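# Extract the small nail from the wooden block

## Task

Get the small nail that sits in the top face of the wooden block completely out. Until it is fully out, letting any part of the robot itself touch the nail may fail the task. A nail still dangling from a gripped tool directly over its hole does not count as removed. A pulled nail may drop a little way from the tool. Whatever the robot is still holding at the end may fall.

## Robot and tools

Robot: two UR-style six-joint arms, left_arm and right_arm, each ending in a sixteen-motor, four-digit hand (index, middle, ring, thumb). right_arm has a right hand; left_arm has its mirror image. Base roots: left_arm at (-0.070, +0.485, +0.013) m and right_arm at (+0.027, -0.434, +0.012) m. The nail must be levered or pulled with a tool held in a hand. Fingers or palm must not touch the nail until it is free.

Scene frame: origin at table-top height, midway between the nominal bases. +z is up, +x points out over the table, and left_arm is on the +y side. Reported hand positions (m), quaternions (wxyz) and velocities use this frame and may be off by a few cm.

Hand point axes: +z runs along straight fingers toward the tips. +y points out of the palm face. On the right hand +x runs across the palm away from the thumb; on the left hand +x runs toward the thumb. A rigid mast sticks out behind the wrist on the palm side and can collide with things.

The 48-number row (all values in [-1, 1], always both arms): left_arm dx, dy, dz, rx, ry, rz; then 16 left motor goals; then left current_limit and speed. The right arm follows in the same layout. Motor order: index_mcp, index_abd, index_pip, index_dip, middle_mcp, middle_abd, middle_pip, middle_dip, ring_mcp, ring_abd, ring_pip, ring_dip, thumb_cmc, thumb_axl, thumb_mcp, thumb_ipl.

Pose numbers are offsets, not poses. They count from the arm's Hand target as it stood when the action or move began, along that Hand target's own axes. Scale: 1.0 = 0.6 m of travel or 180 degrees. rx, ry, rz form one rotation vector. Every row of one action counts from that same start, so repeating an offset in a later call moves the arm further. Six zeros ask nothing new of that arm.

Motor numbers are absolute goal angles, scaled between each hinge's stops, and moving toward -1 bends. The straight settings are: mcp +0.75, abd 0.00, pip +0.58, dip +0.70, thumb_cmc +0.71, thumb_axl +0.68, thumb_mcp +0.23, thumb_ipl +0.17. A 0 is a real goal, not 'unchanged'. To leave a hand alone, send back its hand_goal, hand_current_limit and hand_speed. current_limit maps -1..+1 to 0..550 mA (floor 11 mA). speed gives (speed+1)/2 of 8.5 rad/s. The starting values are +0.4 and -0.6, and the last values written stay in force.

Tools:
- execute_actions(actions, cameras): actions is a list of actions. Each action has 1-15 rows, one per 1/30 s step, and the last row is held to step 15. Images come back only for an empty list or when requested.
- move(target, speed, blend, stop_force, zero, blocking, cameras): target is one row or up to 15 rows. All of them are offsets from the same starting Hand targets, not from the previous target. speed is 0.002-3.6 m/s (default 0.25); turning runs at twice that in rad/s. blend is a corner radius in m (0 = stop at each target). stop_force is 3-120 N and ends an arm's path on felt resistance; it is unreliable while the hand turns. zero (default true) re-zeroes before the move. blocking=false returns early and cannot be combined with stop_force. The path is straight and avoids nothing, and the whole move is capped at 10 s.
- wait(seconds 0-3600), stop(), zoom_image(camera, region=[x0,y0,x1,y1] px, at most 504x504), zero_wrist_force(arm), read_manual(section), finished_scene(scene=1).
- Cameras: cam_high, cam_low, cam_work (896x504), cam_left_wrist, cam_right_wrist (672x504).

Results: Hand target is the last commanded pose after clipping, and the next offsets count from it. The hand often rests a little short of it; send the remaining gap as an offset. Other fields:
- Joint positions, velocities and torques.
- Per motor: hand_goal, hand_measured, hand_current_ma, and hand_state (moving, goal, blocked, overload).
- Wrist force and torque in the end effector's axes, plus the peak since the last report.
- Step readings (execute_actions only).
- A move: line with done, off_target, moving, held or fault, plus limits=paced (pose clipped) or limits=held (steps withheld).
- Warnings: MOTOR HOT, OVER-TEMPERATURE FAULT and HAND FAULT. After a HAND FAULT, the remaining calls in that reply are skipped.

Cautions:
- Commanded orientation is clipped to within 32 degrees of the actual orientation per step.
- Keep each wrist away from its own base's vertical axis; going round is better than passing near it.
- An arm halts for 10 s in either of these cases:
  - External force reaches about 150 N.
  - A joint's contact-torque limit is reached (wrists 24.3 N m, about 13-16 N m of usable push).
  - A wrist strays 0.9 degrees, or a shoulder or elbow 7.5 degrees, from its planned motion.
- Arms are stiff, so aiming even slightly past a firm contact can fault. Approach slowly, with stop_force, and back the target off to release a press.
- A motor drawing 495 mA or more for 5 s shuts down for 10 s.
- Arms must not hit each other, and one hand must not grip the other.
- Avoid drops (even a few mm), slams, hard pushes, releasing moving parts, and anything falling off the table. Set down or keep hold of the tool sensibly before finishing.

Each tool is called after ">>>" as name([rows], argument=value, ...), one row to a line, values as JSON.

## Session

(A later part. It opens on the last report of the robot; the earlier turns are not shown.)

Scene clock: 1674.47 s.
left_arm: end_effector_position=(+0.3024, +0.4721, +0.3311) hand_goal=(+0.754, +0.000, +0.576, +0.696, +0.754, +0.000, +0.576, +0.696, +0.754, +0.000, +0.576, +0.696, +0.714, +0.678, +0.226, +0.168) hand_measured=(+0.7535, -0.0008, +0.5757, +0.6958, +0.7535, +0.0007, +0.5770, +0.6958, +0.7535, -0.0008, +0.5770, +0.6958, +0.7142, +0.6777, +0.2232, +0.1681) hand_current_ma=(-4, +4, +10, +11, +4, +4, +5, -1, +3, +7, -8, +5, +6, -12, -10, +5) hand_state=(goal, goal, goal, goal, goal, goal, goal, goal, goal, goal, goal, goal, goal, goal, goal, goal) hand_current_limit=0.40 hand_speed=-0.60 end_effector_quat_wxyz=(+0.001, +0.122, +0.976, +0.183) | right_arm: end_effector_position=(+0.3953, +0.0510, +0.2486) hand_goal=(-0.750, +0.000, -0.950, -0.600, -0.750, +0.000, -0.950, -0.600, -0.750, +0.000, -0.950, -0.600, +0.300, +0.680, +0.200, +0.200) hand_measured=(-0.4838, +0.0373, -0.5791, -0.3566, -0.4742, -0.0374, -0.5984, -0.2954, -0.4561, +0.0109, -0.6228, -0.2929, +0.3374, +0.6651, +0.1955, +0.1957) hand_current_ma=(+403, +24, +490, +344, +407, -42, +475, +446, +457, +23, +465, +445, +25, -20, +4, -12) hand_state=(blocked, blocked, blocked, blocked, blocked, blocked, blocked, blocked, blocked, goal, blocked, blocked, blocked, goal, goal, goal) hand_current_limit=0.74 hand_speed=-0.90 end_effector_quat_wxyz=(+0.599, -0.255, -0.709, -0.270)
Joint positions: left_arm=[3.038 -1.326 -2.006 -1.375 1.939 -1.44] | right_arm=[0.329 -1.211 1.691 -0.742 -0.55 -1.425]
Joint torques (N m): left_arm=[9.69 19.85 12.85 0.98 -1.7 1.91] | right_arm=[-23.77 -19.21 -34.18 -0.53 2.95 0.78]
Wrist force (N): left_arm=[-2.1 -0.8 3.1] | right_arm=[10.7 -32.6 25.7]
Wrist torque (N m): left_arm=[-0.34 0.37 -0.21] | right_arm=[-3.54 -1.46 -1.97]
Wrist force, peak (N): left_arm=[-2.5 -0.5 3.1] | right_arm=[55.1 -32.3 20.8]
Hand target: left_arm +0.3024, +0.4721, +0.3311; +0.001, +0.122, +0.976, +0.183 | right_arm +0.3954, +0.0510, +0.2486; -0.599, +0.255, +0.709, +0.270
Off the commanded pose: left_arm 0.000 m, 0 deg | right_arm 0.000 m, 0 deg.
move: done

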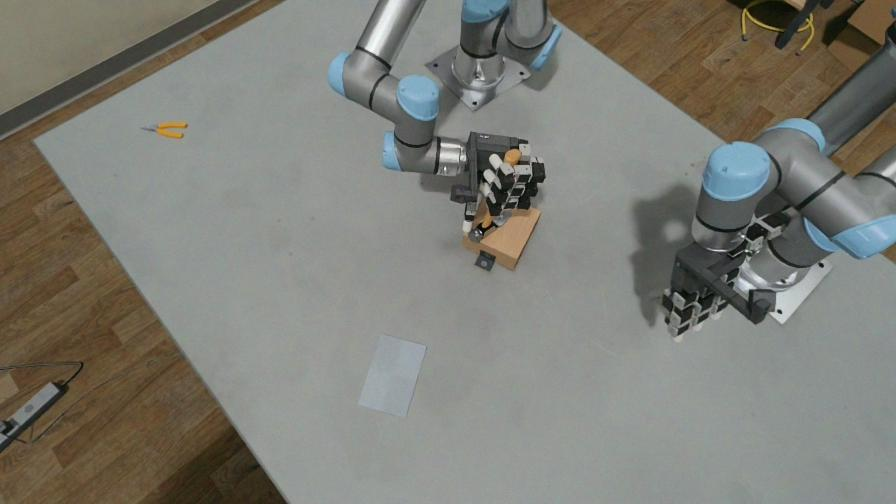

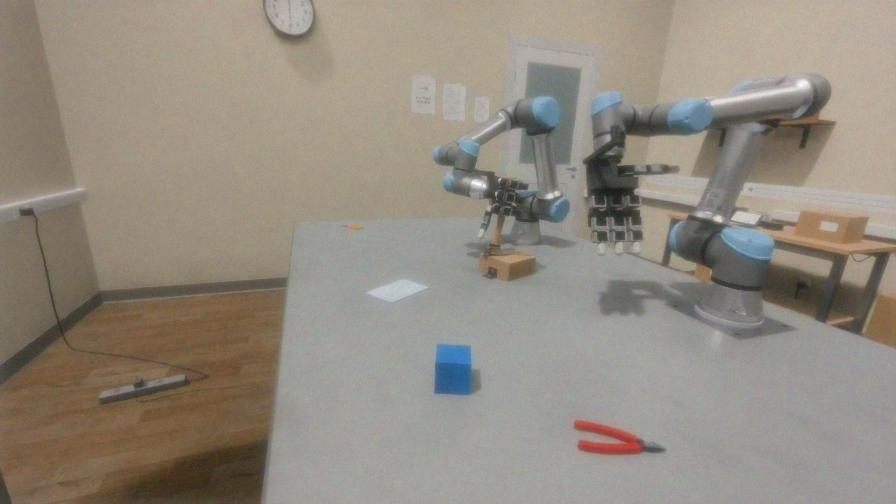

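>>> move(target=[0,0,0,0,0,0,0.754,0,0.576,0.696,0.754,0,0.576,0.696,0.754,0,0.576,0.696,0.714,0.678,0.226,0.168,0.4,-0.6,-0.0033,0.0187,-0.0197,0.0011,0.0201,0.0191,-0.75,0,-0.95,-0.6,-0.75,0,-0.95,-0.6,-0.75,0,-0.95,-0.6,0.3,0.68,0.2,0.2,0.74,-0.9], speed=0.02, cameras=["cam_high","cam_low"])

>>> zoom_image(camera="cam_high", region=[476, 200, 516, 236])

>>> zoom_image(camera="cam_low", region=[470, 222, 540, 280])

Scene clock: 1740.60 s.
left_arm: end_effector_position=(+0.3024, +0.4721, +0.3311) hand_goal=(+0.754, +0.000, +0.576, +0.696, +0.754, +0.000, +0.576, +0.696, +0.754, +0.000, +0.576, +0.696, +0.714, +0.678, +0.226, +0.168) hand_measured=(+0.7535, +0.0007, +0.5770, +0.6958, +0.7535, +0.0007, +0.5770, +0.6958, +0.7547, -0.0008, +0.5770, +0.6958, +0.7142, +0.6777, +0.2242, +0.1681) hand_current_ma=(+4, +5, +10, +10, +3, +3, +8, +5, +4, +4, -9, +4, +1, -10, -9, +3) hand_state=(goal, goal, goal, goal, goal, goal, goal, goal, goal, goal, goal, goal, goal, goal, goal, goal) hand_current_limit=0.40 hand_speed=-0.60 end_effector_quat_wxyz=(+0.001, +0.122, +0.976, +0.183) | right_arm: end_effector_position=(+0.4118, +0.0509, +0.2491) hand_goal=(-0.750, +0.000, -0.950, -0.600, -0.750, +0.000, -0.950, -0.600, -0.750, +0.000, -0.950, -0.600, +0.300, +0.680, +0.200, +0.200) hand_measured=(-0.4826, +0.0373, -0.5791, -0.3566, -0.4730, -0.0374, -0.5997, -0.2954, -0.4561, +0.0109, -0.6215, -0.2929, +0.3374, +0.6662, +0.1955, +0.1957) hand_current_ma=(+395, +30, +471, +344, +408, -28, +460, +427, +449, +11, +460, +465, +32, -15, +7, -19) hand_state=(blocked, blocked, blocked, blocked, blocked, blocked, blocked, blocked, blocked, goal, blocked, blocked, blocked, goal, goal, goal) hand_current_limit=0.74 hand_speed=-0.90 end_effector_quat_wxyz=(+0.630, -0.266, -0.682, -0.259)
Joint positions: left_arm=[3.038 -1.326 -2.006 -1.375 1.939 -1.44] | right_arm=[0.319 -1.141 1.605 -0.603 -0.556 -1.471]
Joint torques (N m): left_arm=[8.99 20.11 12.93 1.04 -1.69 1.92] | right_arm=[-17.05 -48.31 -45.24 3.97 1.8 -1.59]
Wrist force (N): left_arm=[-2.4 -0.9 3.0] | right_arm=[-40.7 -17.9 23.1]
Wrist torque (N m): left_arm=[-0.35 0.42 -0.24] | right_arm=[-2.37 1.38 -3.68]
Wrist force, peak (N): left_arm=[-2.4 -0.9 3.2] | right_arm=[-35.8 -25.7 29.4]
Hand target: left_arm +0.3024, +0.4721, +0.3311; +0.001, +0.122, +0.976, +0.183 | right_arm +0.4118, +0.0509, +0.2491; +0.630, -0.266, -0.682, -0.259
Off the commanded pose: left_arm 0.000 m, 0 deg | right_arm 0.000 m, 0 deg.
move: done

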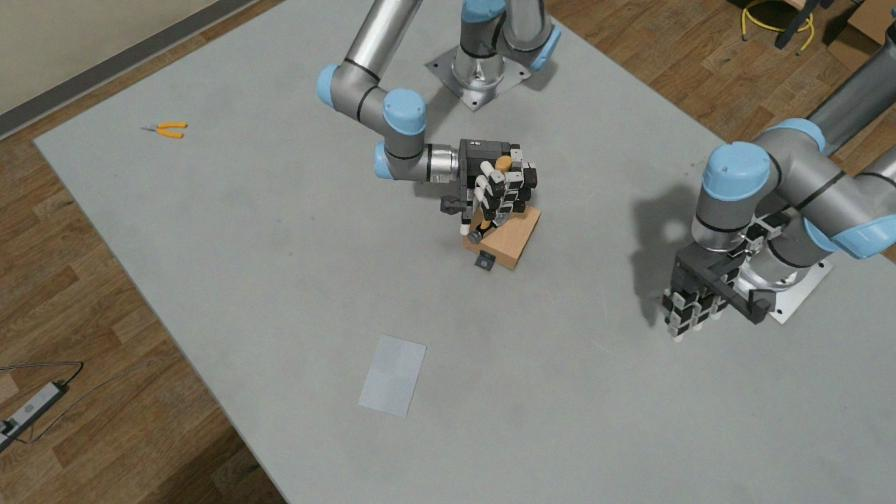

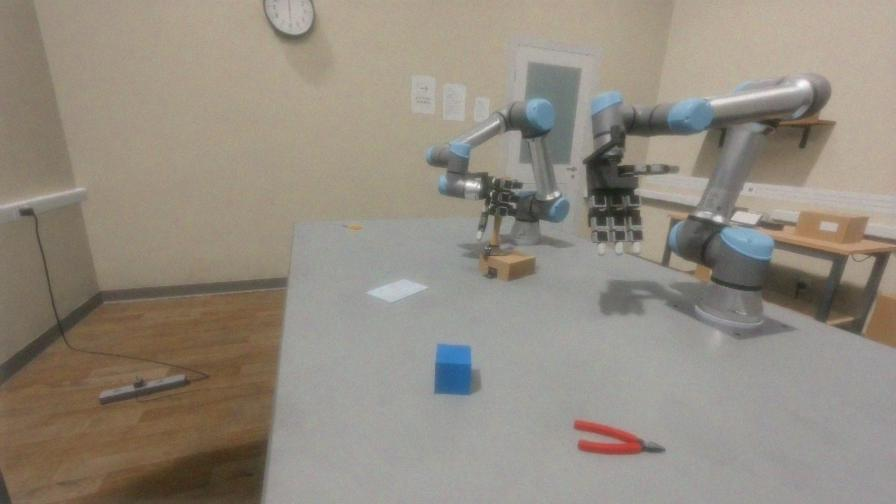

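Scaled by 12.600 from the camera's image (finer frame: 1280x720).

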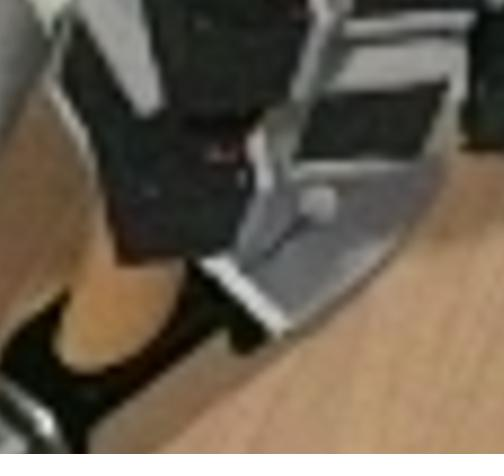

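Scaled by 7.200 from the camera's image (finer frame: 1280x720).

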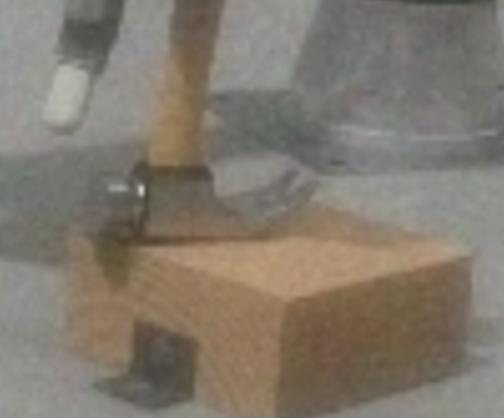

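>>> move(target=[0,0,0,0,0,0,0.754,0,0.576,0.696,0.754,0,0.576,0.696,0.754,0,0.576,0.696,0.714,0.678,0.226,0.168,0.4,-0.6,-0.0005,0.0114,-0.0119,0.0006,0.0121,0.0115,-0.75,0,-0.95,-0.6,-0.75,0,-0.95,-0.6,-0.75,0,-0.95,-0.6,0.3,0.68,0.2,0.2,0.74,-0.9], speed=0.01, cameras=["cam_high","cam_low"])

>>> zoom_image(camera="cam_high", region=[476, 200, 516, 236])

>>> zoom_image(camera="cam_low", region=[470, 222, 540, 280])

Scene clock: 1794.00 s.
left_arm: end_effector_position=(+0.3024, +0.4721, +0.3311) hand_goal=(+0.754, +0.000, +0.576, +0.696, +0.754, +0.000, +0.576, +0.696, +0.754, +0.000, +0.576, +0.696, +0.714, +0.678, +0.226, +0.168) hand_measured=(+0.7523, -0.0008, +0.5770, +0.6971, +0.7535, +0.0007, +0.5770, +0.6958, +0.7535, +0.0021, +0.5770, +0.6958, +0.7154, +0.6767, +0.2242, +0.1672) hand_current_ma=(-4, +3, +11, +7, +4, +1, +7, +4, +6, +2, -6, -1, +8, -10, -13, +0) hand_state=(goal, goal, goal, goal, goal, goal, goal, goal, goal, goal, goal, goal, goal, goal, goal, goal) hand_current_limit=0.40 hand_speed=-0.60 end_effector_quat_wxyz=(+0.001, +0.122, +0.976, +0.183) | right_arm: end_effector_position=(+0.4216, +0.0509, +0.2495) hand_goal=(-0.750, +0.000, -0.950, -0.600, -0.750, +0.000, -0.950, -0.600, -0.750, +0.000, -0.950, -0.600, +0.300, +0.680, +0.200, +0.200) hand_measured=(-0.4838, +0.0373, -0.5779, -0.3566, -0.4754, -0.0374, -0.5984, -0.2954, -0.4573, +0.0051, -0.6215, -0.2929, +0.3374, +0.6662, +0.1955, +0.1957) hand_current_ma=(+388, +24, +491, +343, +430, -17, +471, +467, +457, -13, +453, +443, +40, -15, +3, -3) hand_state=(blocked, blocked, blocked, blocked, blocked, blocked, blocked, blocked, blocked, goal, blocked, blocked, blocked, goal, goal, goal) hand_current_limit=0.74 hand_speed=-0.90 end_effector_quat_wxyz=(+0.647, -0.273, -0.666, -0.252)
Joint positions: left_arm=[3.038 -1.326 -2.006 -1.375 1.939 -1.44] | right_arm=[0.314 -1.099 1.554 -0.521 -0.56 -1.496]
Joint torques (N m): left_arm=[8.83 19.55 13.4 1.02 -1.75 1.88] | right_arm=[-10.77 -52.14 -37.34 5.84 -1.54 -1.67]
Wrist force (N): left_arm=[-2.4 -0.8 2.9] | right_arm=[-34.7 -0.2 4.8]
Wrist torque (N m): left_arm=[-0.33 0.42 -0.24] | right_arm=[-0.15 1.40 -2.59]
Wrist force, peak (N): left_arm=[-2.5 -0.8 3.3] | right_arm=[-52.9 -9.9 15.8]
Hand target: left_arm +0.3024, +0.4721, +0.3311; +0.001, +0.122, +0.976, +0.183 | right_arm +0.4217, +0.0510, +0.2495; +0.647, -0.273, -0.665, -0.252
Off the commanded pose: left_arm 0.000 m, 0 deg | right_arm 0.000 m, 0 deg.
move: done

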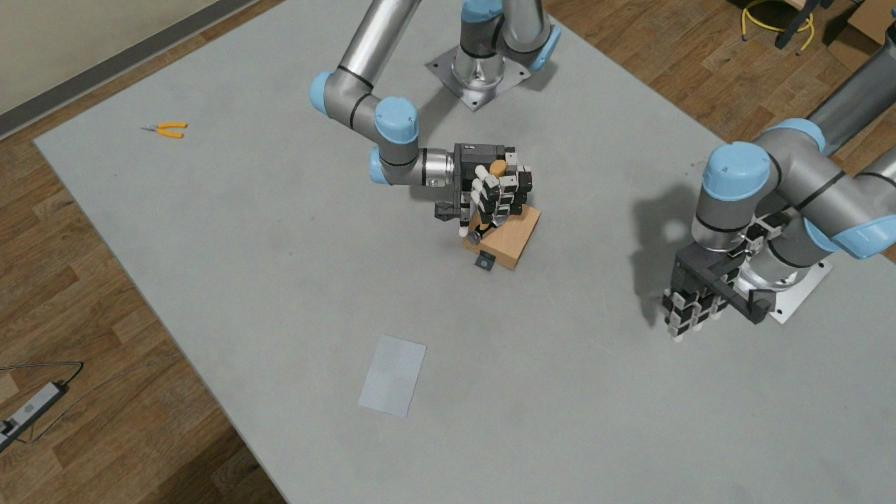

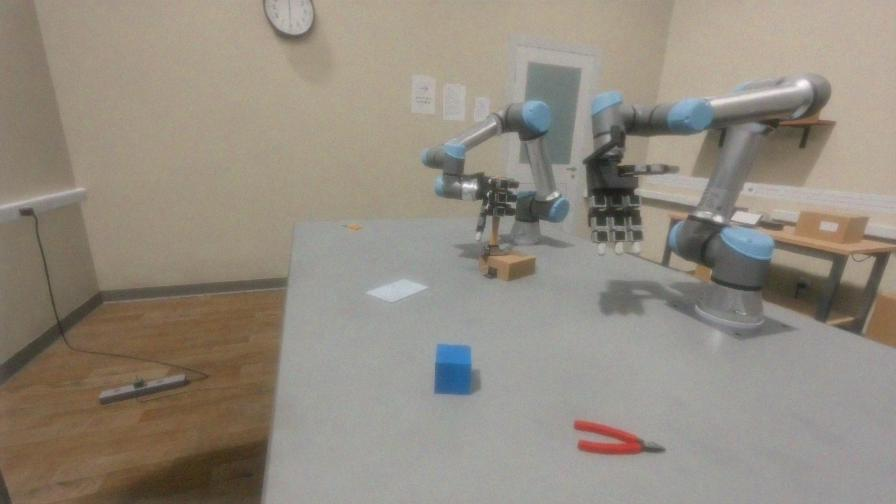

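Scaled by 12.600 from the camera's image (finer frame: 1280x720).

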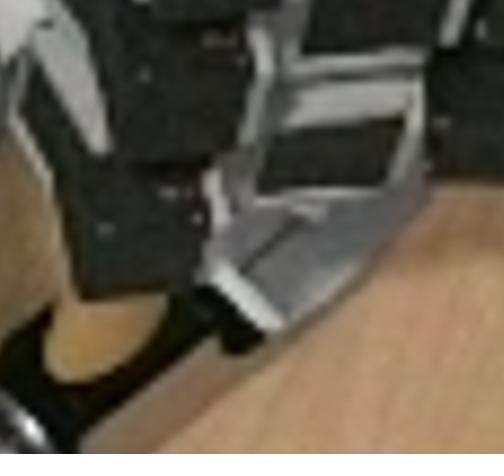

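Scaled by 7.200 from the camera's image (finer frame: 1280x720).

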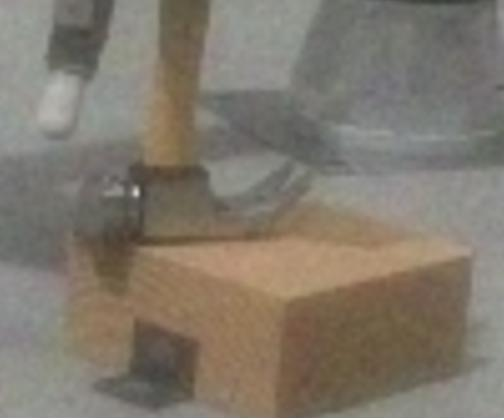

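>>> move(target=[0,0,0,0,0,0,0.754,0,0.576,0.696,0.754,0,0.576,0.696,0.754,0,0.576,0.696,0.714,0.678,0.226,0.168,0.4,-0.6,0.005,0,0,0,0,0,-0.75,0,-0.95,-0.6,-0.75,0,-0.95,-0.6,-0.75,0,-0.95,-0.6,0.3,0.68,0.2,0.2,0.74,-0.9], speed=0.005, cameras=["cam_high","cam_low"])

>>> zoom_image(camera="cam_high", region=[476, 200, 516, 236])

>>> zoom_image(camera="cam_low", region=[470, 222, 540, 280])

Scene clock: 1807.13 s.
left_arm: end_effector_position=(+0.3024, +0.4721, +0.3311) hand_goal=(+0.754, +0.000, +0.576, +0.696, +0.754, +0.000, +0.576, +0.696, +0.754, +0.000, +0.576, +0.696, +0.714, +0.678, +0.226, +0.168) hand_measured=(+0.7535, +0.0007, +0.5757, +0.6958, +0.7535, -0.0008, +0.5757, +0.6971, +0.7523, +0.0007, +0.5770, +0.6958, +0.7142, +0.6777, +0.2242, +0.1691) hand_current_ma=(+1, +8, +17, +8, +6, +5, +5, +2, +3, +4, -5, +0, +2, -12, -7, -1) hand_state=(goal, goal, goal, goal, goal, goal, goal, goal, goal, goal, goal, goal, goal, goal, goal, goal) hand_current_limit=0.40 hand_speed=-0.60 end_effector_quat_wxyz=(+0.001, +0.122, +0.976, +0.183) | right_arm: end_effector_position=(+0.4217, +0.0510, +0.2524) hand_goal=(-0.750, +0.000, -0.950, -0.600, -0.750, +0.000, -0.950, -0.600, -0.750, +0.000, -0.950, -0.600, +0.300, +0.680, +0.200, +0.200) hand_measured=(-0.4851, +0.0373, -0.5779, -0.3566, -0.4754, -0.0374, -0.5971, -0.2967, -0.4561, +0.0109, -0.6215, -0.2929, +0.3374, +0.6662, +0.1965, +0.1957) hand_current_ma=(+398, +32, +473, +351, +421, -31, +485, +443, +464, +4, +468, +440, +44, -10, -2, -4) hand_state=(blocked, blocked, blocked, blocked, blocked, blocked, blocked, blocked, blocked, goal, blocked, blocked, blocked, goal, goal, goal) hand_current_limit=0.74 hand_speed=-0.90 end_effector_quat_wxyz=(+0.647, -0.273, -0.665, -0.252)
Joint positions: left_arm=[3.038 -1.326 -2.006 -1.375 1.939 -1.44] | right_arm=[0.314 -1.102 1.55 -0.514 -0.56 -1.497]
Joint torques (N m): left_arm=[9.51 20.29 12.38 0.95 -1.61 1.92] | right_arm=[8.61 -55.22 -27.55 4.01 1.8 0.68]
Wrist force (N): left_arm=[-2.4 -0.8 2.9] | right_arm=[-2.7 3.1 -2.0]
Wrist torque (N m): left_arm=[-0.33 0.41 -0.24] | right_arm=[0.52 -0.02 -0.32]
Wrist force, peak (N): left_arm=[-2.3 -0.8 3.4] | right_arm=[-34.8 -0.2 5.0]
Hand target: left_arm +0.3024, +0.4721, +0.3311; +0.001, +0.122, +0.976, +0.183 | right_arm +0.4217, +0.0511, +0.2525; +0.647, -0.273, -0.665, -0.252
Off the commanded pose: left_arm 0.000 m, 0 deg | right_arm 0.000 m, 0 deg.
move: done

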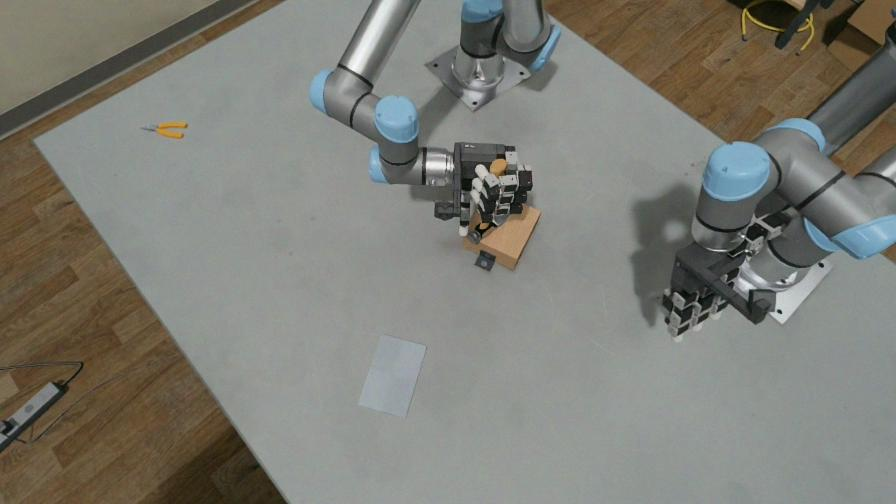

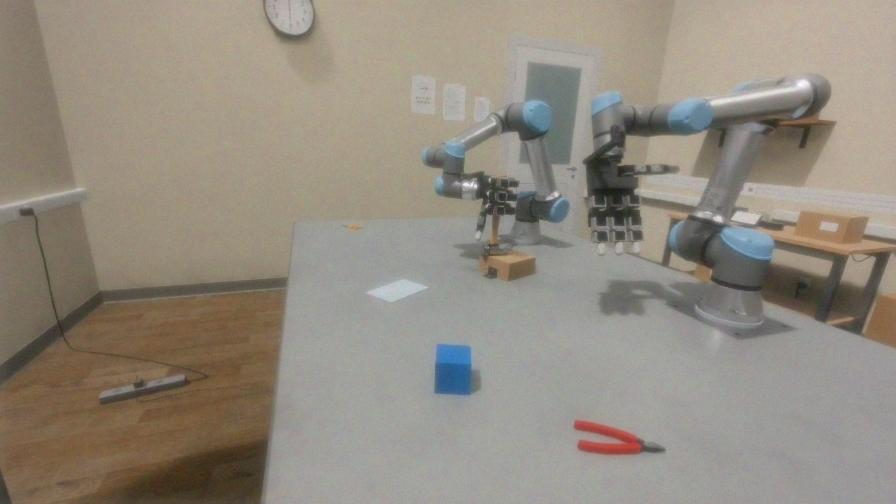

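Scaled by 12.600 from the camera's image (finer frame: 1280x720).

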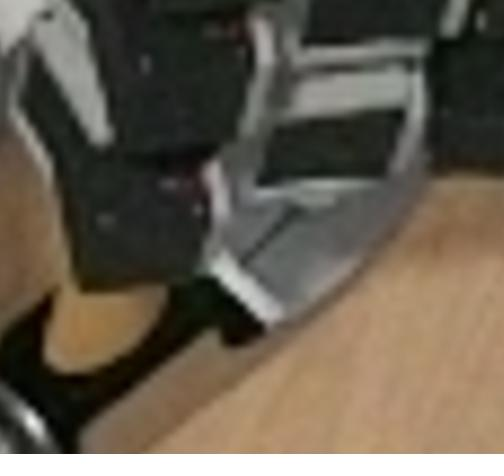

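Scaled by 7.200 from the camera's image (finer frame: 1280x720).

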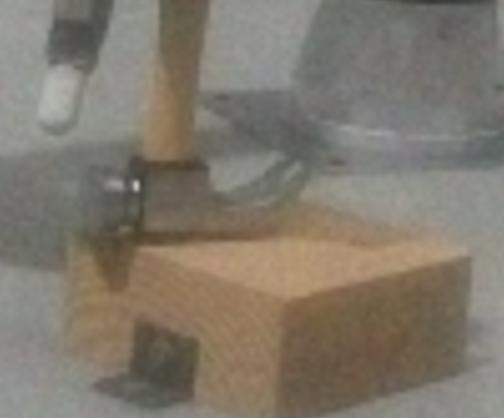

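>>> move(target=[0,0,0,0,0,0,0.754,0,0.576,0.696,0.754,0,0.576,0.696,0.754,0,0.576,0.696,0.714,0.678,0.226,0.168,0.4,-0.6,0.0333,0,0,0,0,0,-0.75,0,-0.95,-0.6,-0.75,0,-0.95,-0.6,-0.75,0,-0.95,-0.6,0.3,0.68,0.2,0.2,0.6,-0.9], speed=0.01, cameras=["cam_high","cam_low","cam_work"])

>>> zoom_image(camera="cam_high", region=[466, 190, 526, 246])

>>> zoom_image(camera="cam_low", region=[470, 222, 540, 280])

>>> zoom_image(camera="cam_work", region=[340, 180, 460, 300])

Scene clock: 1819.17 s.
left_arm: end_effector_position=(+0.3024, +0.4721, +0.3311) hand_goal=(+0.754, +0.000, +0.576, +0.696, +0.754, +0.000, +0.576, +0.696, +0.754, +0.000, +0.576, +0.696, +0.714, +0.678, +0.226, +0.168) hand_measured=(+0.7523, -0.0008, +0.5770, +0.6971, +0.7523, +0.0007, +0.5770, +0.6958, +0.7535, -0.0008, +0.5770, +0.6958, +0.7154, +0.6767, +0.2242, +0.1681) hand_current_ma=(+1, +9, +11, +12, +4, +3, +1, +3, +6, +2, -5, +1, +5, -14, -11, +4) hand_state=(goal, goal, goal, goal, goal, goal, goal, goal, goal, goal, goal, goal, goal, goal, goal, goal) hand_current_limit=0.40 hand_speed=-0.60 end_effector_quat_wxyz=(+0.001, +0.122, +0.976, +0.183) | right_arm: end_effector_position=(+0.4214, +0.0518, +0.2723) hand_goal=(-0.750, +0.000, -0.950, -0.600, -0.750, +0.000, -0.950, -0.600, -0.750, +0.000, -0.950, -0.600, +0.300, +0.680, +0.200, +0.200) hand_measured=(-0.4851, +0.0373, -0.5791, -0.3579, -0.4766, -0.0360, -0.5945, -0.3031, -0.4561, +0.0109, -0.6202, -0.2942, +0.3374, +0.6662, +0.1955, +0.1957) hand_current_ma=(+388, +44, +442, +337, +422, -37, +428, +427, +447, -3, +414, +437, +46, -1, +8, +10) hand_state=(blocked, blocked, blocked, blocked, blocked, blocked, blocked, blocked, blocked, goal, blocked, blocked, blocked, goal, goal, goal) hand_current_limit=0.60 hand_speed=-0.90 end_effector_quat_wxyz=(+0.647, -0.273, -0.665, -0.252)
Joint positions: left_arm=[3.038 -1.326 -2.006 -1.375 1.939 -1.44] | right_arm=[0.316 -1.121 1.523 -0.468 -0.558 -1.496]
Joint torques (N m): left_arm=[9.05 19.58 13.1 1.1 -1.78 1.97] | right_arm=[7.53 -52.77 -28.85 3.11 2.34 0.71]
Wrist force (N): left_arm=[-2.4 -0.9 3.0] | right_arm=[-1.2 -0.3 -1.2]
Wrist torque (N m): left_arm=[-0.36 0.41 -0.23] | right_arm=[0.32 0.00 0.21]
Wrist force, peak (N): left_arm=[-2.6 -0.8 3.3] | right_arm=[-3.2 2.6 -2.4]
Hand target: left_arm +0.3024, +0.4721, +0.3311; +0.001, +0.122, +0.976, +0.183 | right_arm +0.4214, +0.0518, +0.2725; +0.647, -0.273, -0.665, -0.252
Off the commanded pose: left_arm 0.000 m, 0 deg | right_arm 0.000 m, 0 deg.
move: done

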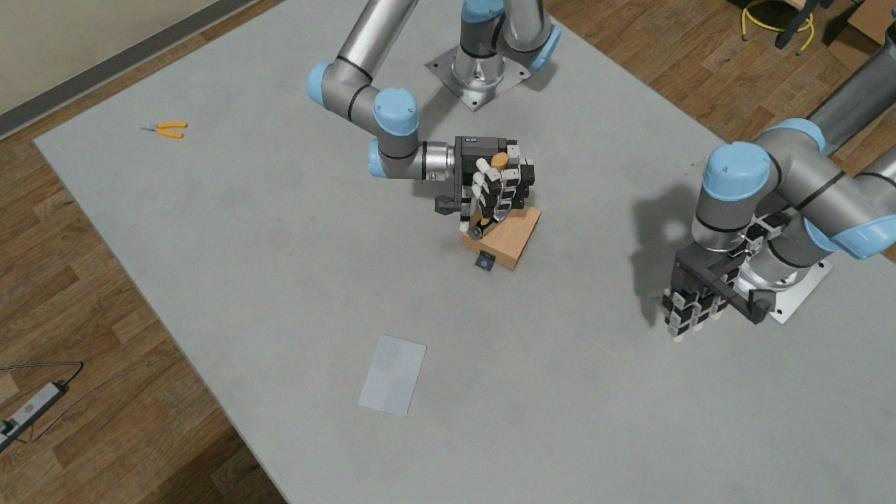

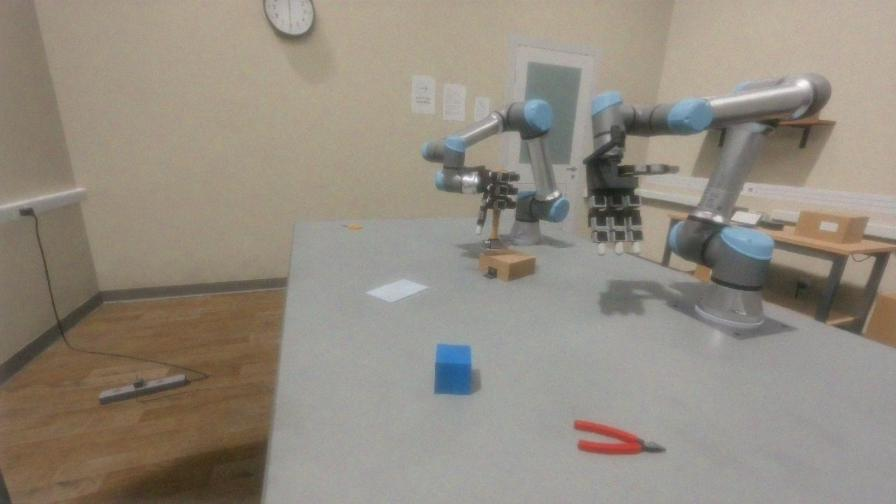

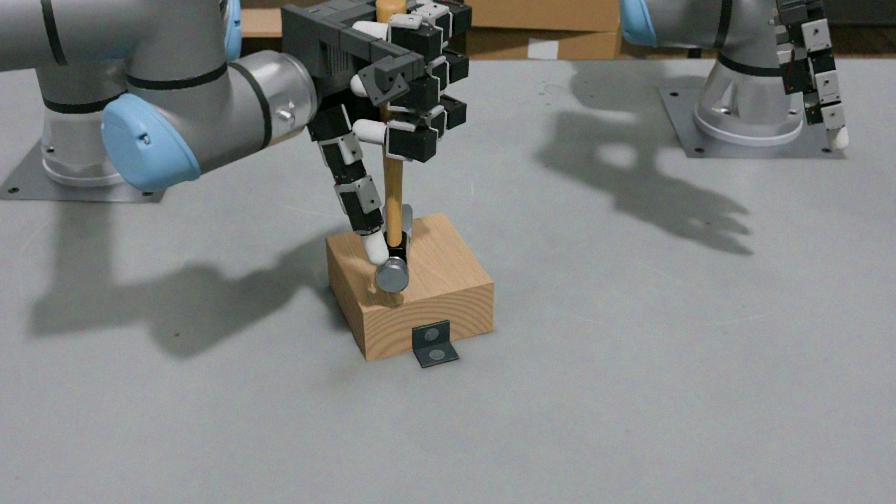

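Scaled by 8.400 from the camera's image (finer frame: 1280x720).

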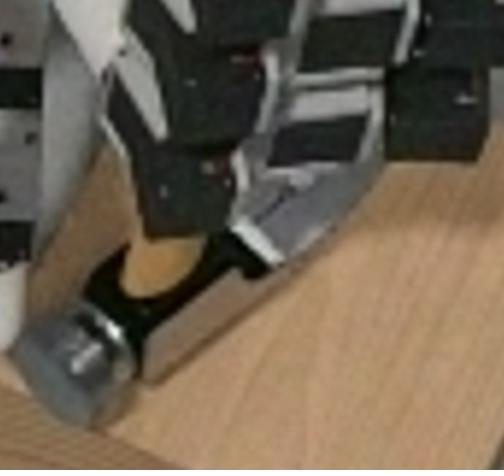

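Scaled by 7.200 from the camera's image (finer frame: 1280x720).

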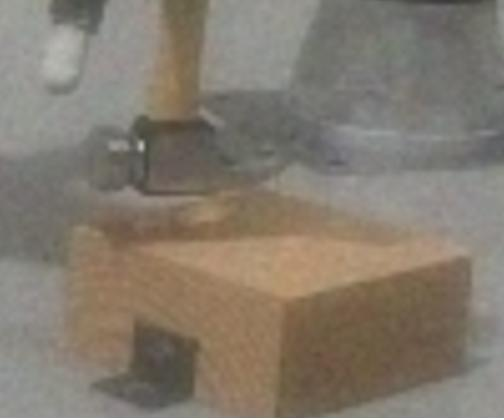

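Scaled by 4.200 from the camera's image (finer frame: 1280x720).

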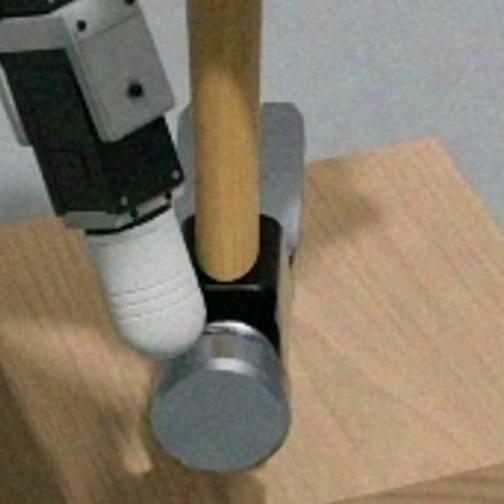

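>>> zoom_image(camera="cam_high", region=[490, 200, 514, 224])

>>> zoom_image(camera="cam_work", region=[370, 190, 430, 290])

>>> zoom_image(camera="cam_low", region=[480, 232, 520, 262])

Scaled by 21.000 from the camera's image (finer frame: 1280x720).

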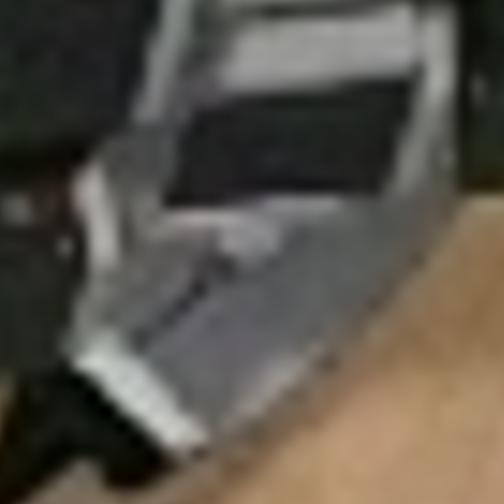

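Scaled by 5.040 from the camera's image (finer frame: 1280x720).

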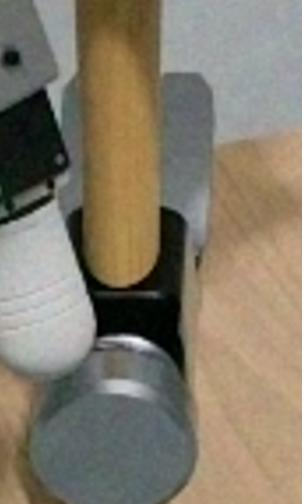

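Scaled by 12.600 from the camera's image (finer frame: 1280x720).

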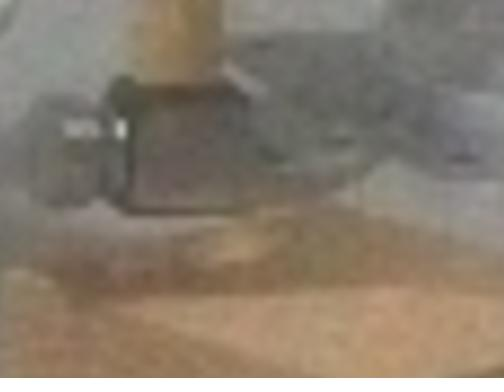

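>>> move([
  [0,0,0,0,0,0,0.754,0,0.576,0.696,0.754,0,0.576,0.696,0.754,0,0.576,0.696,0.714,0.678,0.226,0.168,0.4,-0.6,0.0833,0,0,0,0,0,-0.75,0,-0.95,-0.6,-0.75,0,-0.95,-0.6,-0.75,0,-0.95,-0.6,0.3,0.68,0.2,0.2,0.6,-0.9],
], speed=0.015, cameras=["cam_high","cam_low","cam_work","cam_right_wrist"])

>>> zoom_image(camera="cam_high", region=[480, 185, 520, 225])

>>> zoom_image(camera="cam_work", region=[340, 150, 460, 290])

>>> zoom_image(camera="cam_low", region=[470, 212, 540, 270])

Scene clock: 1840.30 s.
left_arm: end_effector_position=(+0.3024, +0.4721, +0.3311) hand_goal=(+0.754, +0.000, +0.576, +0.696, +0.754, +0.000, +0.576, +0.696, +0.754, +0.000, +0.576, +0.696, +0.714, +0.678, +0.226, +0.168) hand_measured=(+0.7523, +0.0007, +0.5770, +0.6958, +0.7547, +0.0007, +0.5757, +0.6958, +0.7535, +0.0007, +0.5770, +0.6958, +0.7142, +0.6767, +0.2242, +0.1681) hand_current_ma=(-3, +4, +10, +11, +3, +7, +1, -2, +4, +3, -6, -1, -4, -12, -6, +2) hand_state=(goal, goal, goal, goal, goal, goal, goal, goal, goal, goal, goal, goal, goal, goal, goal, goal) hand_current_limit=0.40 hand_speed=-0.60 end_effector_quat_wxyz=(+0.001, +0.122, +0.976, +0.183) | right_arm: end_effector_position=(+0.4208, +0.0537, +0.3223) hand_goal=(-0.750, +0.000, -0.950, -0.600, -0.750, +0.000, -0.950, -0.600, -0.750, +0.000, -0.950, -0.600, +0.300, +0.680, +0.200, +0.200) hand_measured=(-0.4851, +0.0373, -0.5791, -0.3566, -0.4766, -0.0360, -0.5945, -0.3018, -0.4561, +0.0109, -0.6202, -0.2942, +0.3362, +0.6662, +0.1965, +0.1957) hand_current_ma=(+388, +31, +436, +350, +428, -16, +447, +421, +434, +8, +428, +454, +20, -19, +20, +16) hand_state=(blocked, blocked, blocked, blocked, blocked, blocked, blocked, blocked, blocked, goal, blocked, blocked, blocked, goal, goal, goal) hand_current_limit=0.60 hand_speed=-0.90 end_effector_quat_wxyz=(+0.647, -0.273, -0.665, -0.252)
Joint positions: left_arm=[3.038 -1.326 -2.006 -1.375 1.939 -1.44] | right_arm=[0.319 -1.16 1.446 -0.352 -0.555 -1.496]
Joint torques (N m): left_arm=[8.31 19.21 13.09 0.97 -1.68 1.86] | right_arm=[8.5 -54.02 -30.35 3.3 2.13 0.32]
Wrist force (N): left_arm=[-2.3 -0.9 3.3] | right_arm=[-1.3 -0.5 -1.3]
Wrist torque (N m): left_arm=[-0.39 0.41 -0.22] | right_arm=[0.25 -0.05 0.11]
Wrist force, peak (N): left_arm=[-2.7 -0.9 3.1] | right_arm=[-1.6 -0.6 -1.3]
Hand target: left_arm +0.3024, +0.4721, +0.3311; +0.001, +0.122, +0.976, +0.183 | right_arm +0.4208, +0.0537, +0.3224; +0.647, -0.273, -0.665, -0.252
Off the commanded pose: left_arm 0.000 m, 0 deg | right_arm 0.000 m, 0 deg.
move: done
cam_right_wrist: T_world_to_cam=[[0.45505, 0.43617, -0.77633, 0.06609], [0.1509, -0.89699, -0.4155, 0.07296], [-0.87759, 0.07192, -0.47399, 0.64684]] pos_world=[0.52657, -0.0099, 0.38822]

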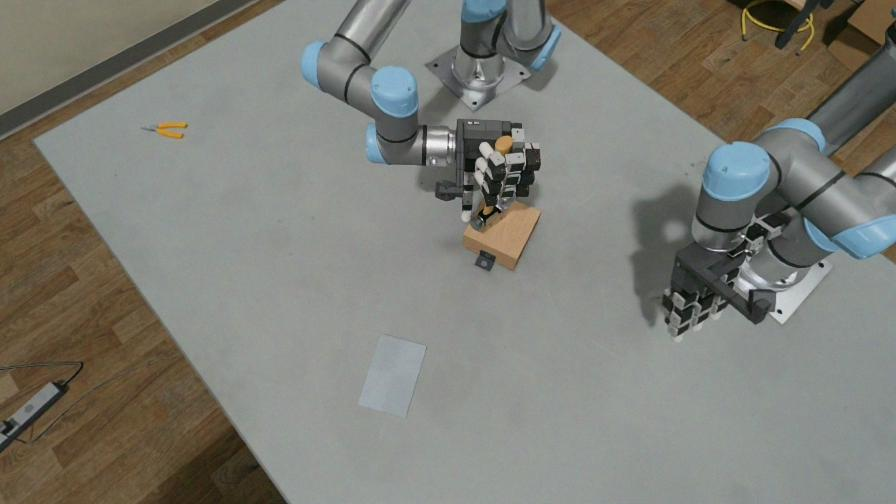

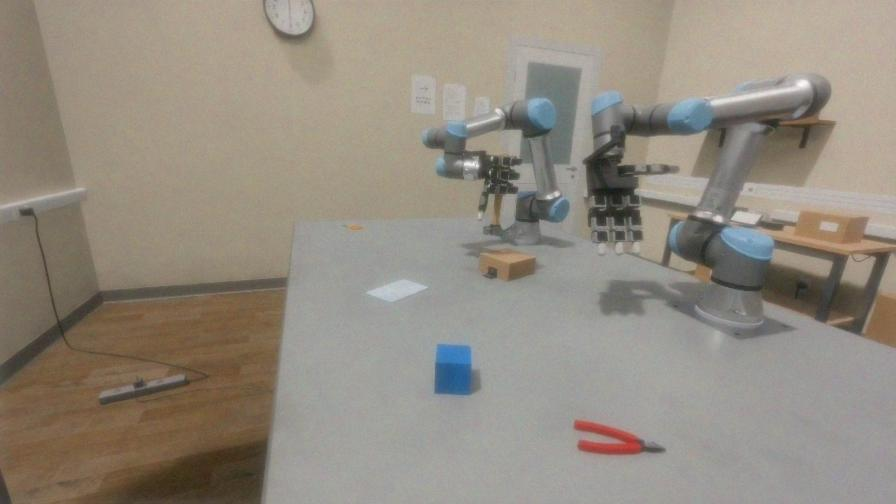

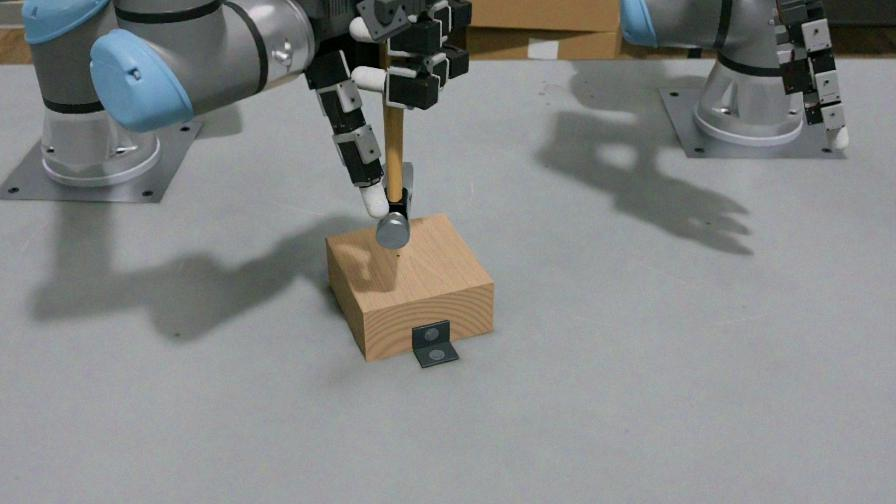

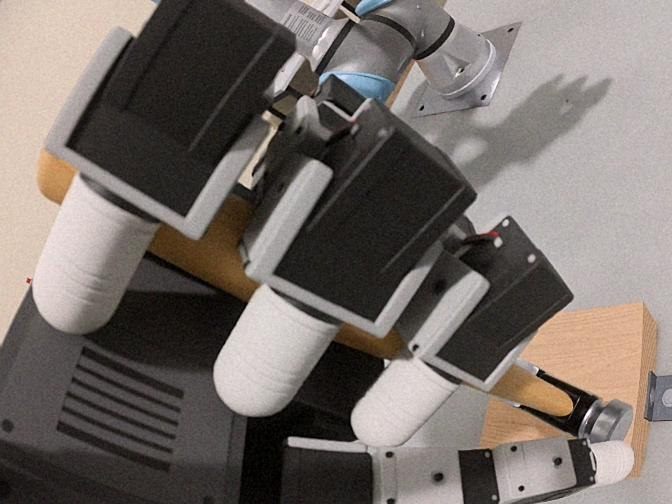

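Scaled by 12.600 from the camera's image (finer frame: 1280x720).

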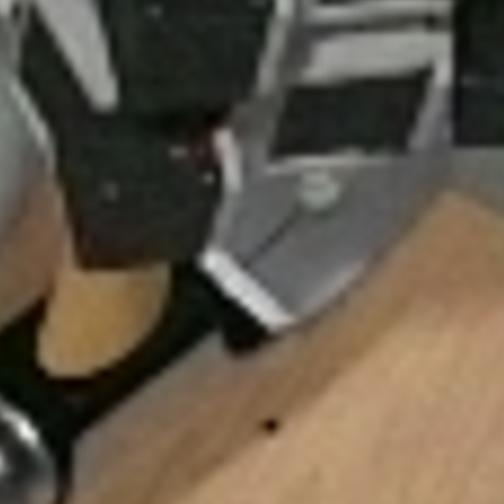

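Scaled by 3.600 from the camera's image (finer frame: 1280x720).

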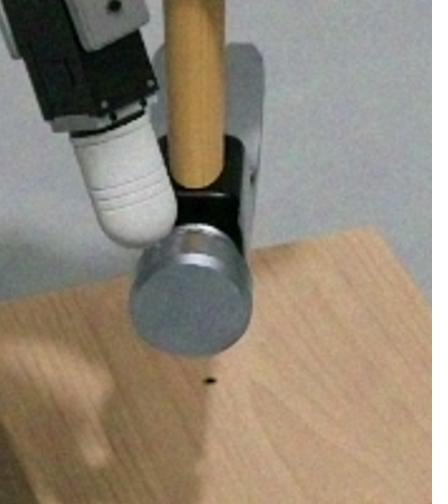

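Scaled by 7.200 from the camera's image (finer frame: 1280x720).

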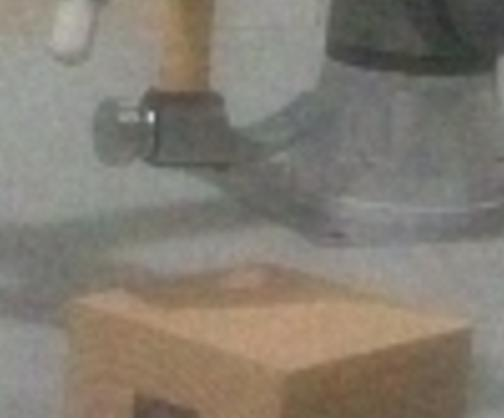

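>>> move(target=[0,0,0,0,0,0,0.754,0,0.576,0.696,0.754,0,0.576,0.696,0.754,0,0.576,0.696,0.714,0.678,0.226,0.168,0.4,-0.6,-0.0473,-0.2007,-0.2068,0.1221,-0.0022,-0.0041,-0.75,0,-0.95,-0.6,-0.75,0,-0.95,-0.6,-0.75,0,-0.95,-0.6,0.3,0.68,0.2,0.2,0.5,-0.9], speed=0.05, cameras=["cam_high","cam_low","cam_work","cam_right_wrist"])

>>> zoom_image(camera="cam_high", region=[420, 120, 560, 260])

>>> zoom_image(camera="cam_work", region=[200, 120, 440, 330])

Scene clock: 1940.40 s.
left_arm: end_effector_position=(+0.3024, +0.4721, +0.3311) hand_goal=(+0.754, +0.000, +0.576, +0.696, +0.754, +0.000, +0.576, +0.696, +0.754, +0.000, +0.576, +0.696, +0.714, +0.678, +0.226, +0.168) hand_measured=(+0.7535, -0.0008, +0.5770, +0.6958, +0.7523, +0.0007, +0.5770, +0.6958, +0.7523, +0.0007, +0.5770, +0.6971, +0.7154, +0.6767, +0.2242, +0.1681) hand_current_ma=(-3, +1, +5, +13, +10, +9, +6, +2, +8, +5, -9, +6, +3, -8, -6, +0) hand_state=(goal, goal, goal, goal, goal, goal, goal, goal, goal, goal, goal, goal, goal, goal, goal, goal) hand_current_limit=0.40 hand_speed=-0.60 end_effector_quat_wxyz=(+0.001, +0.122, +0.976, +0.183) | right_arm: end_effector_position=(+0.4279, -0.1199, +0.3006) hand_goal=(-0.750, +0.000, -0.950, -0.600, -0.750, +0.000, -0.950, -0.600, -0.750, +0.000, -0.950, -0.600, +0.300, +0.680, +0.200, +0.200) hand_measured=(-0.4851, +0.0373, -0.5779, -0.3566, -0.4766, -0.0360, -0.5932, -0.3031, -0.4561, +0.0109, -0.6189, -0.2942, +0.3374, +0.6662, +0.1965, +0.1957) hand_current_ma=(+393, +15, +412, +338, +424, -42, +390, +425, +417, +15, +408, +425, +48, -3, +4, +0) hand_state=(blocked, blocked, blocked, blocked, blocked, blocked, blocked, blocked, blocked, goal, blocked, blocked, blocked, goal, goal, goal) hand_current_limit=0.50 hand_speed=-0.90 end_effector_quat_wxyz=(+0.684, -0.141, -0.705, -0.124)
Joint positions: left_arm=[3.038 -1.326 -2.006 -1.375 1.939 -1.44] | right_arm=[0.094 -1.061 1.355 -0.331 -1.163 -1.537]
Joint torques (N m): left_arm=[9.1 19.1 12.93 0.92 -1.71 1.9] | right_arm=[-6.91 -36.39 -27.93 4.45 -1.9 -1.53]
Wrist force (N): left_arm=[-2.3 -0.8 3.2] | right_arm=[-1.5 -0.4 -1.2]
Wrist torque (N m): left_arm=[-0.36 0.41 -0.22] | right_arm=[0.29 -0.01 0.26]
Wrist force, peak (N): left_arm=[-2.5 -1.1 3.4] | right_arm=[-2.0 -0.6 -1.2]
Hand target: left_arm +0.3024, +0.4721, +0.3311; +0.001, +0.122, +0.976, +0.183 | right_arm +0.4279, -0.1200, +0.3006; +0.684, -0.141, -0.705, -0.124
Off the commanded pose: left_arm 0.000 m, 0 deg | right_arm 0.000 m, 0 deg.
move: done
cam_right_wrist: T_world_to_cam=[[0.25841, 0.57452, -0.77663, 0.22252], [0.47553, -0.77544, -0.41541, -0.2173], [-0.84089, -0.26196, -0.47358, 0.59942]] pos_world=[0.54987, -0.13932, 0.36642]

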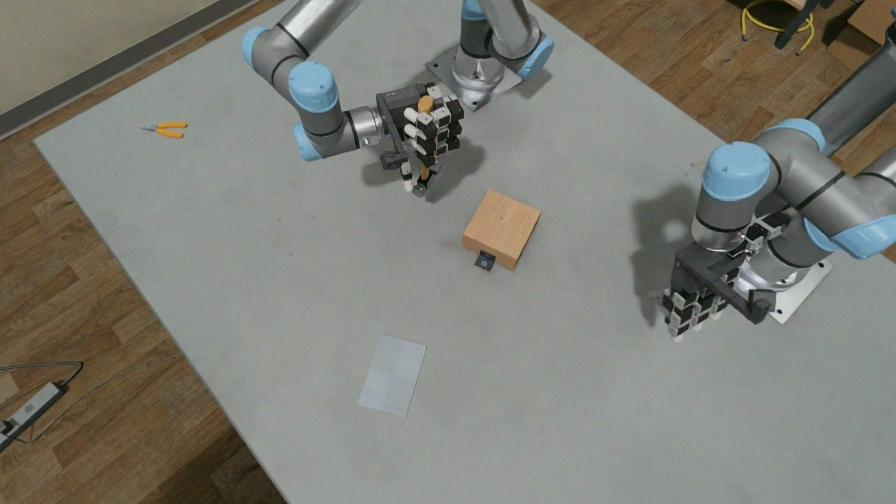

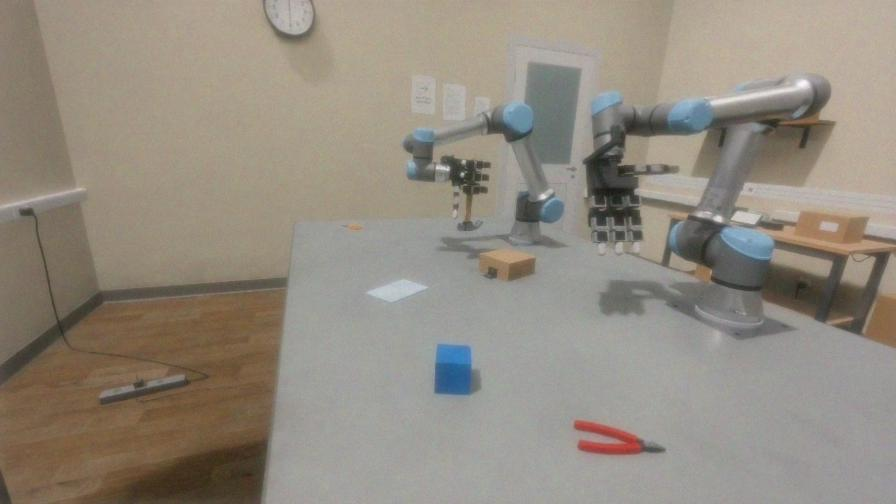

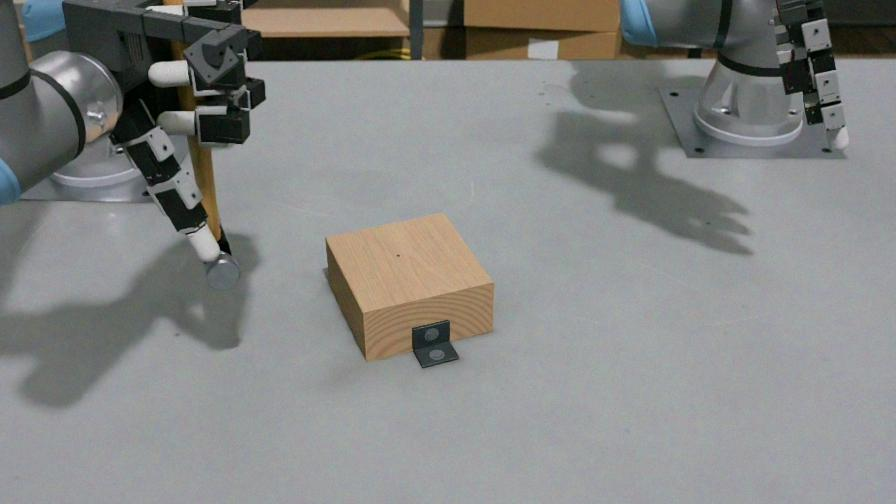

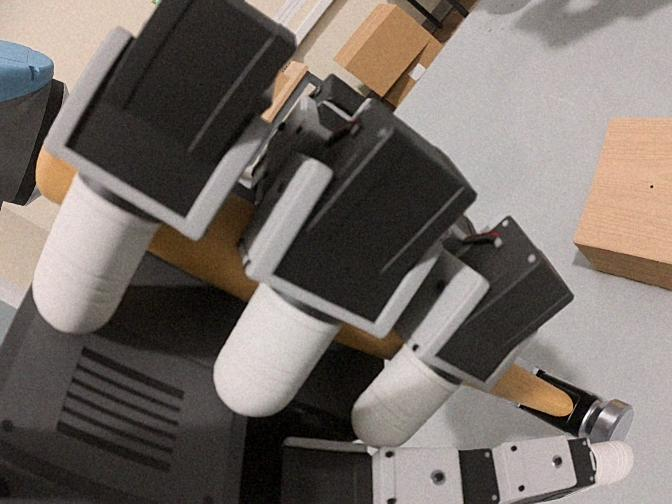

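Scaled by 3.600 from the camera's image (finer frame: 1280x720).

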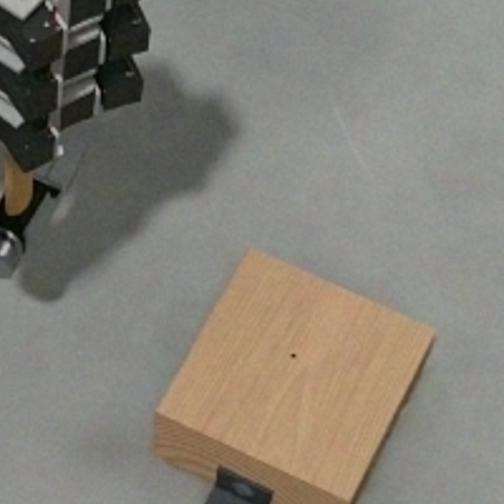

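Scaled by 2.100 from the camera's image (finer frame: 1280x720).

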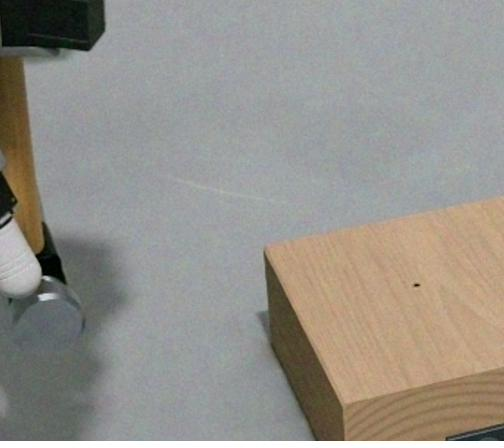

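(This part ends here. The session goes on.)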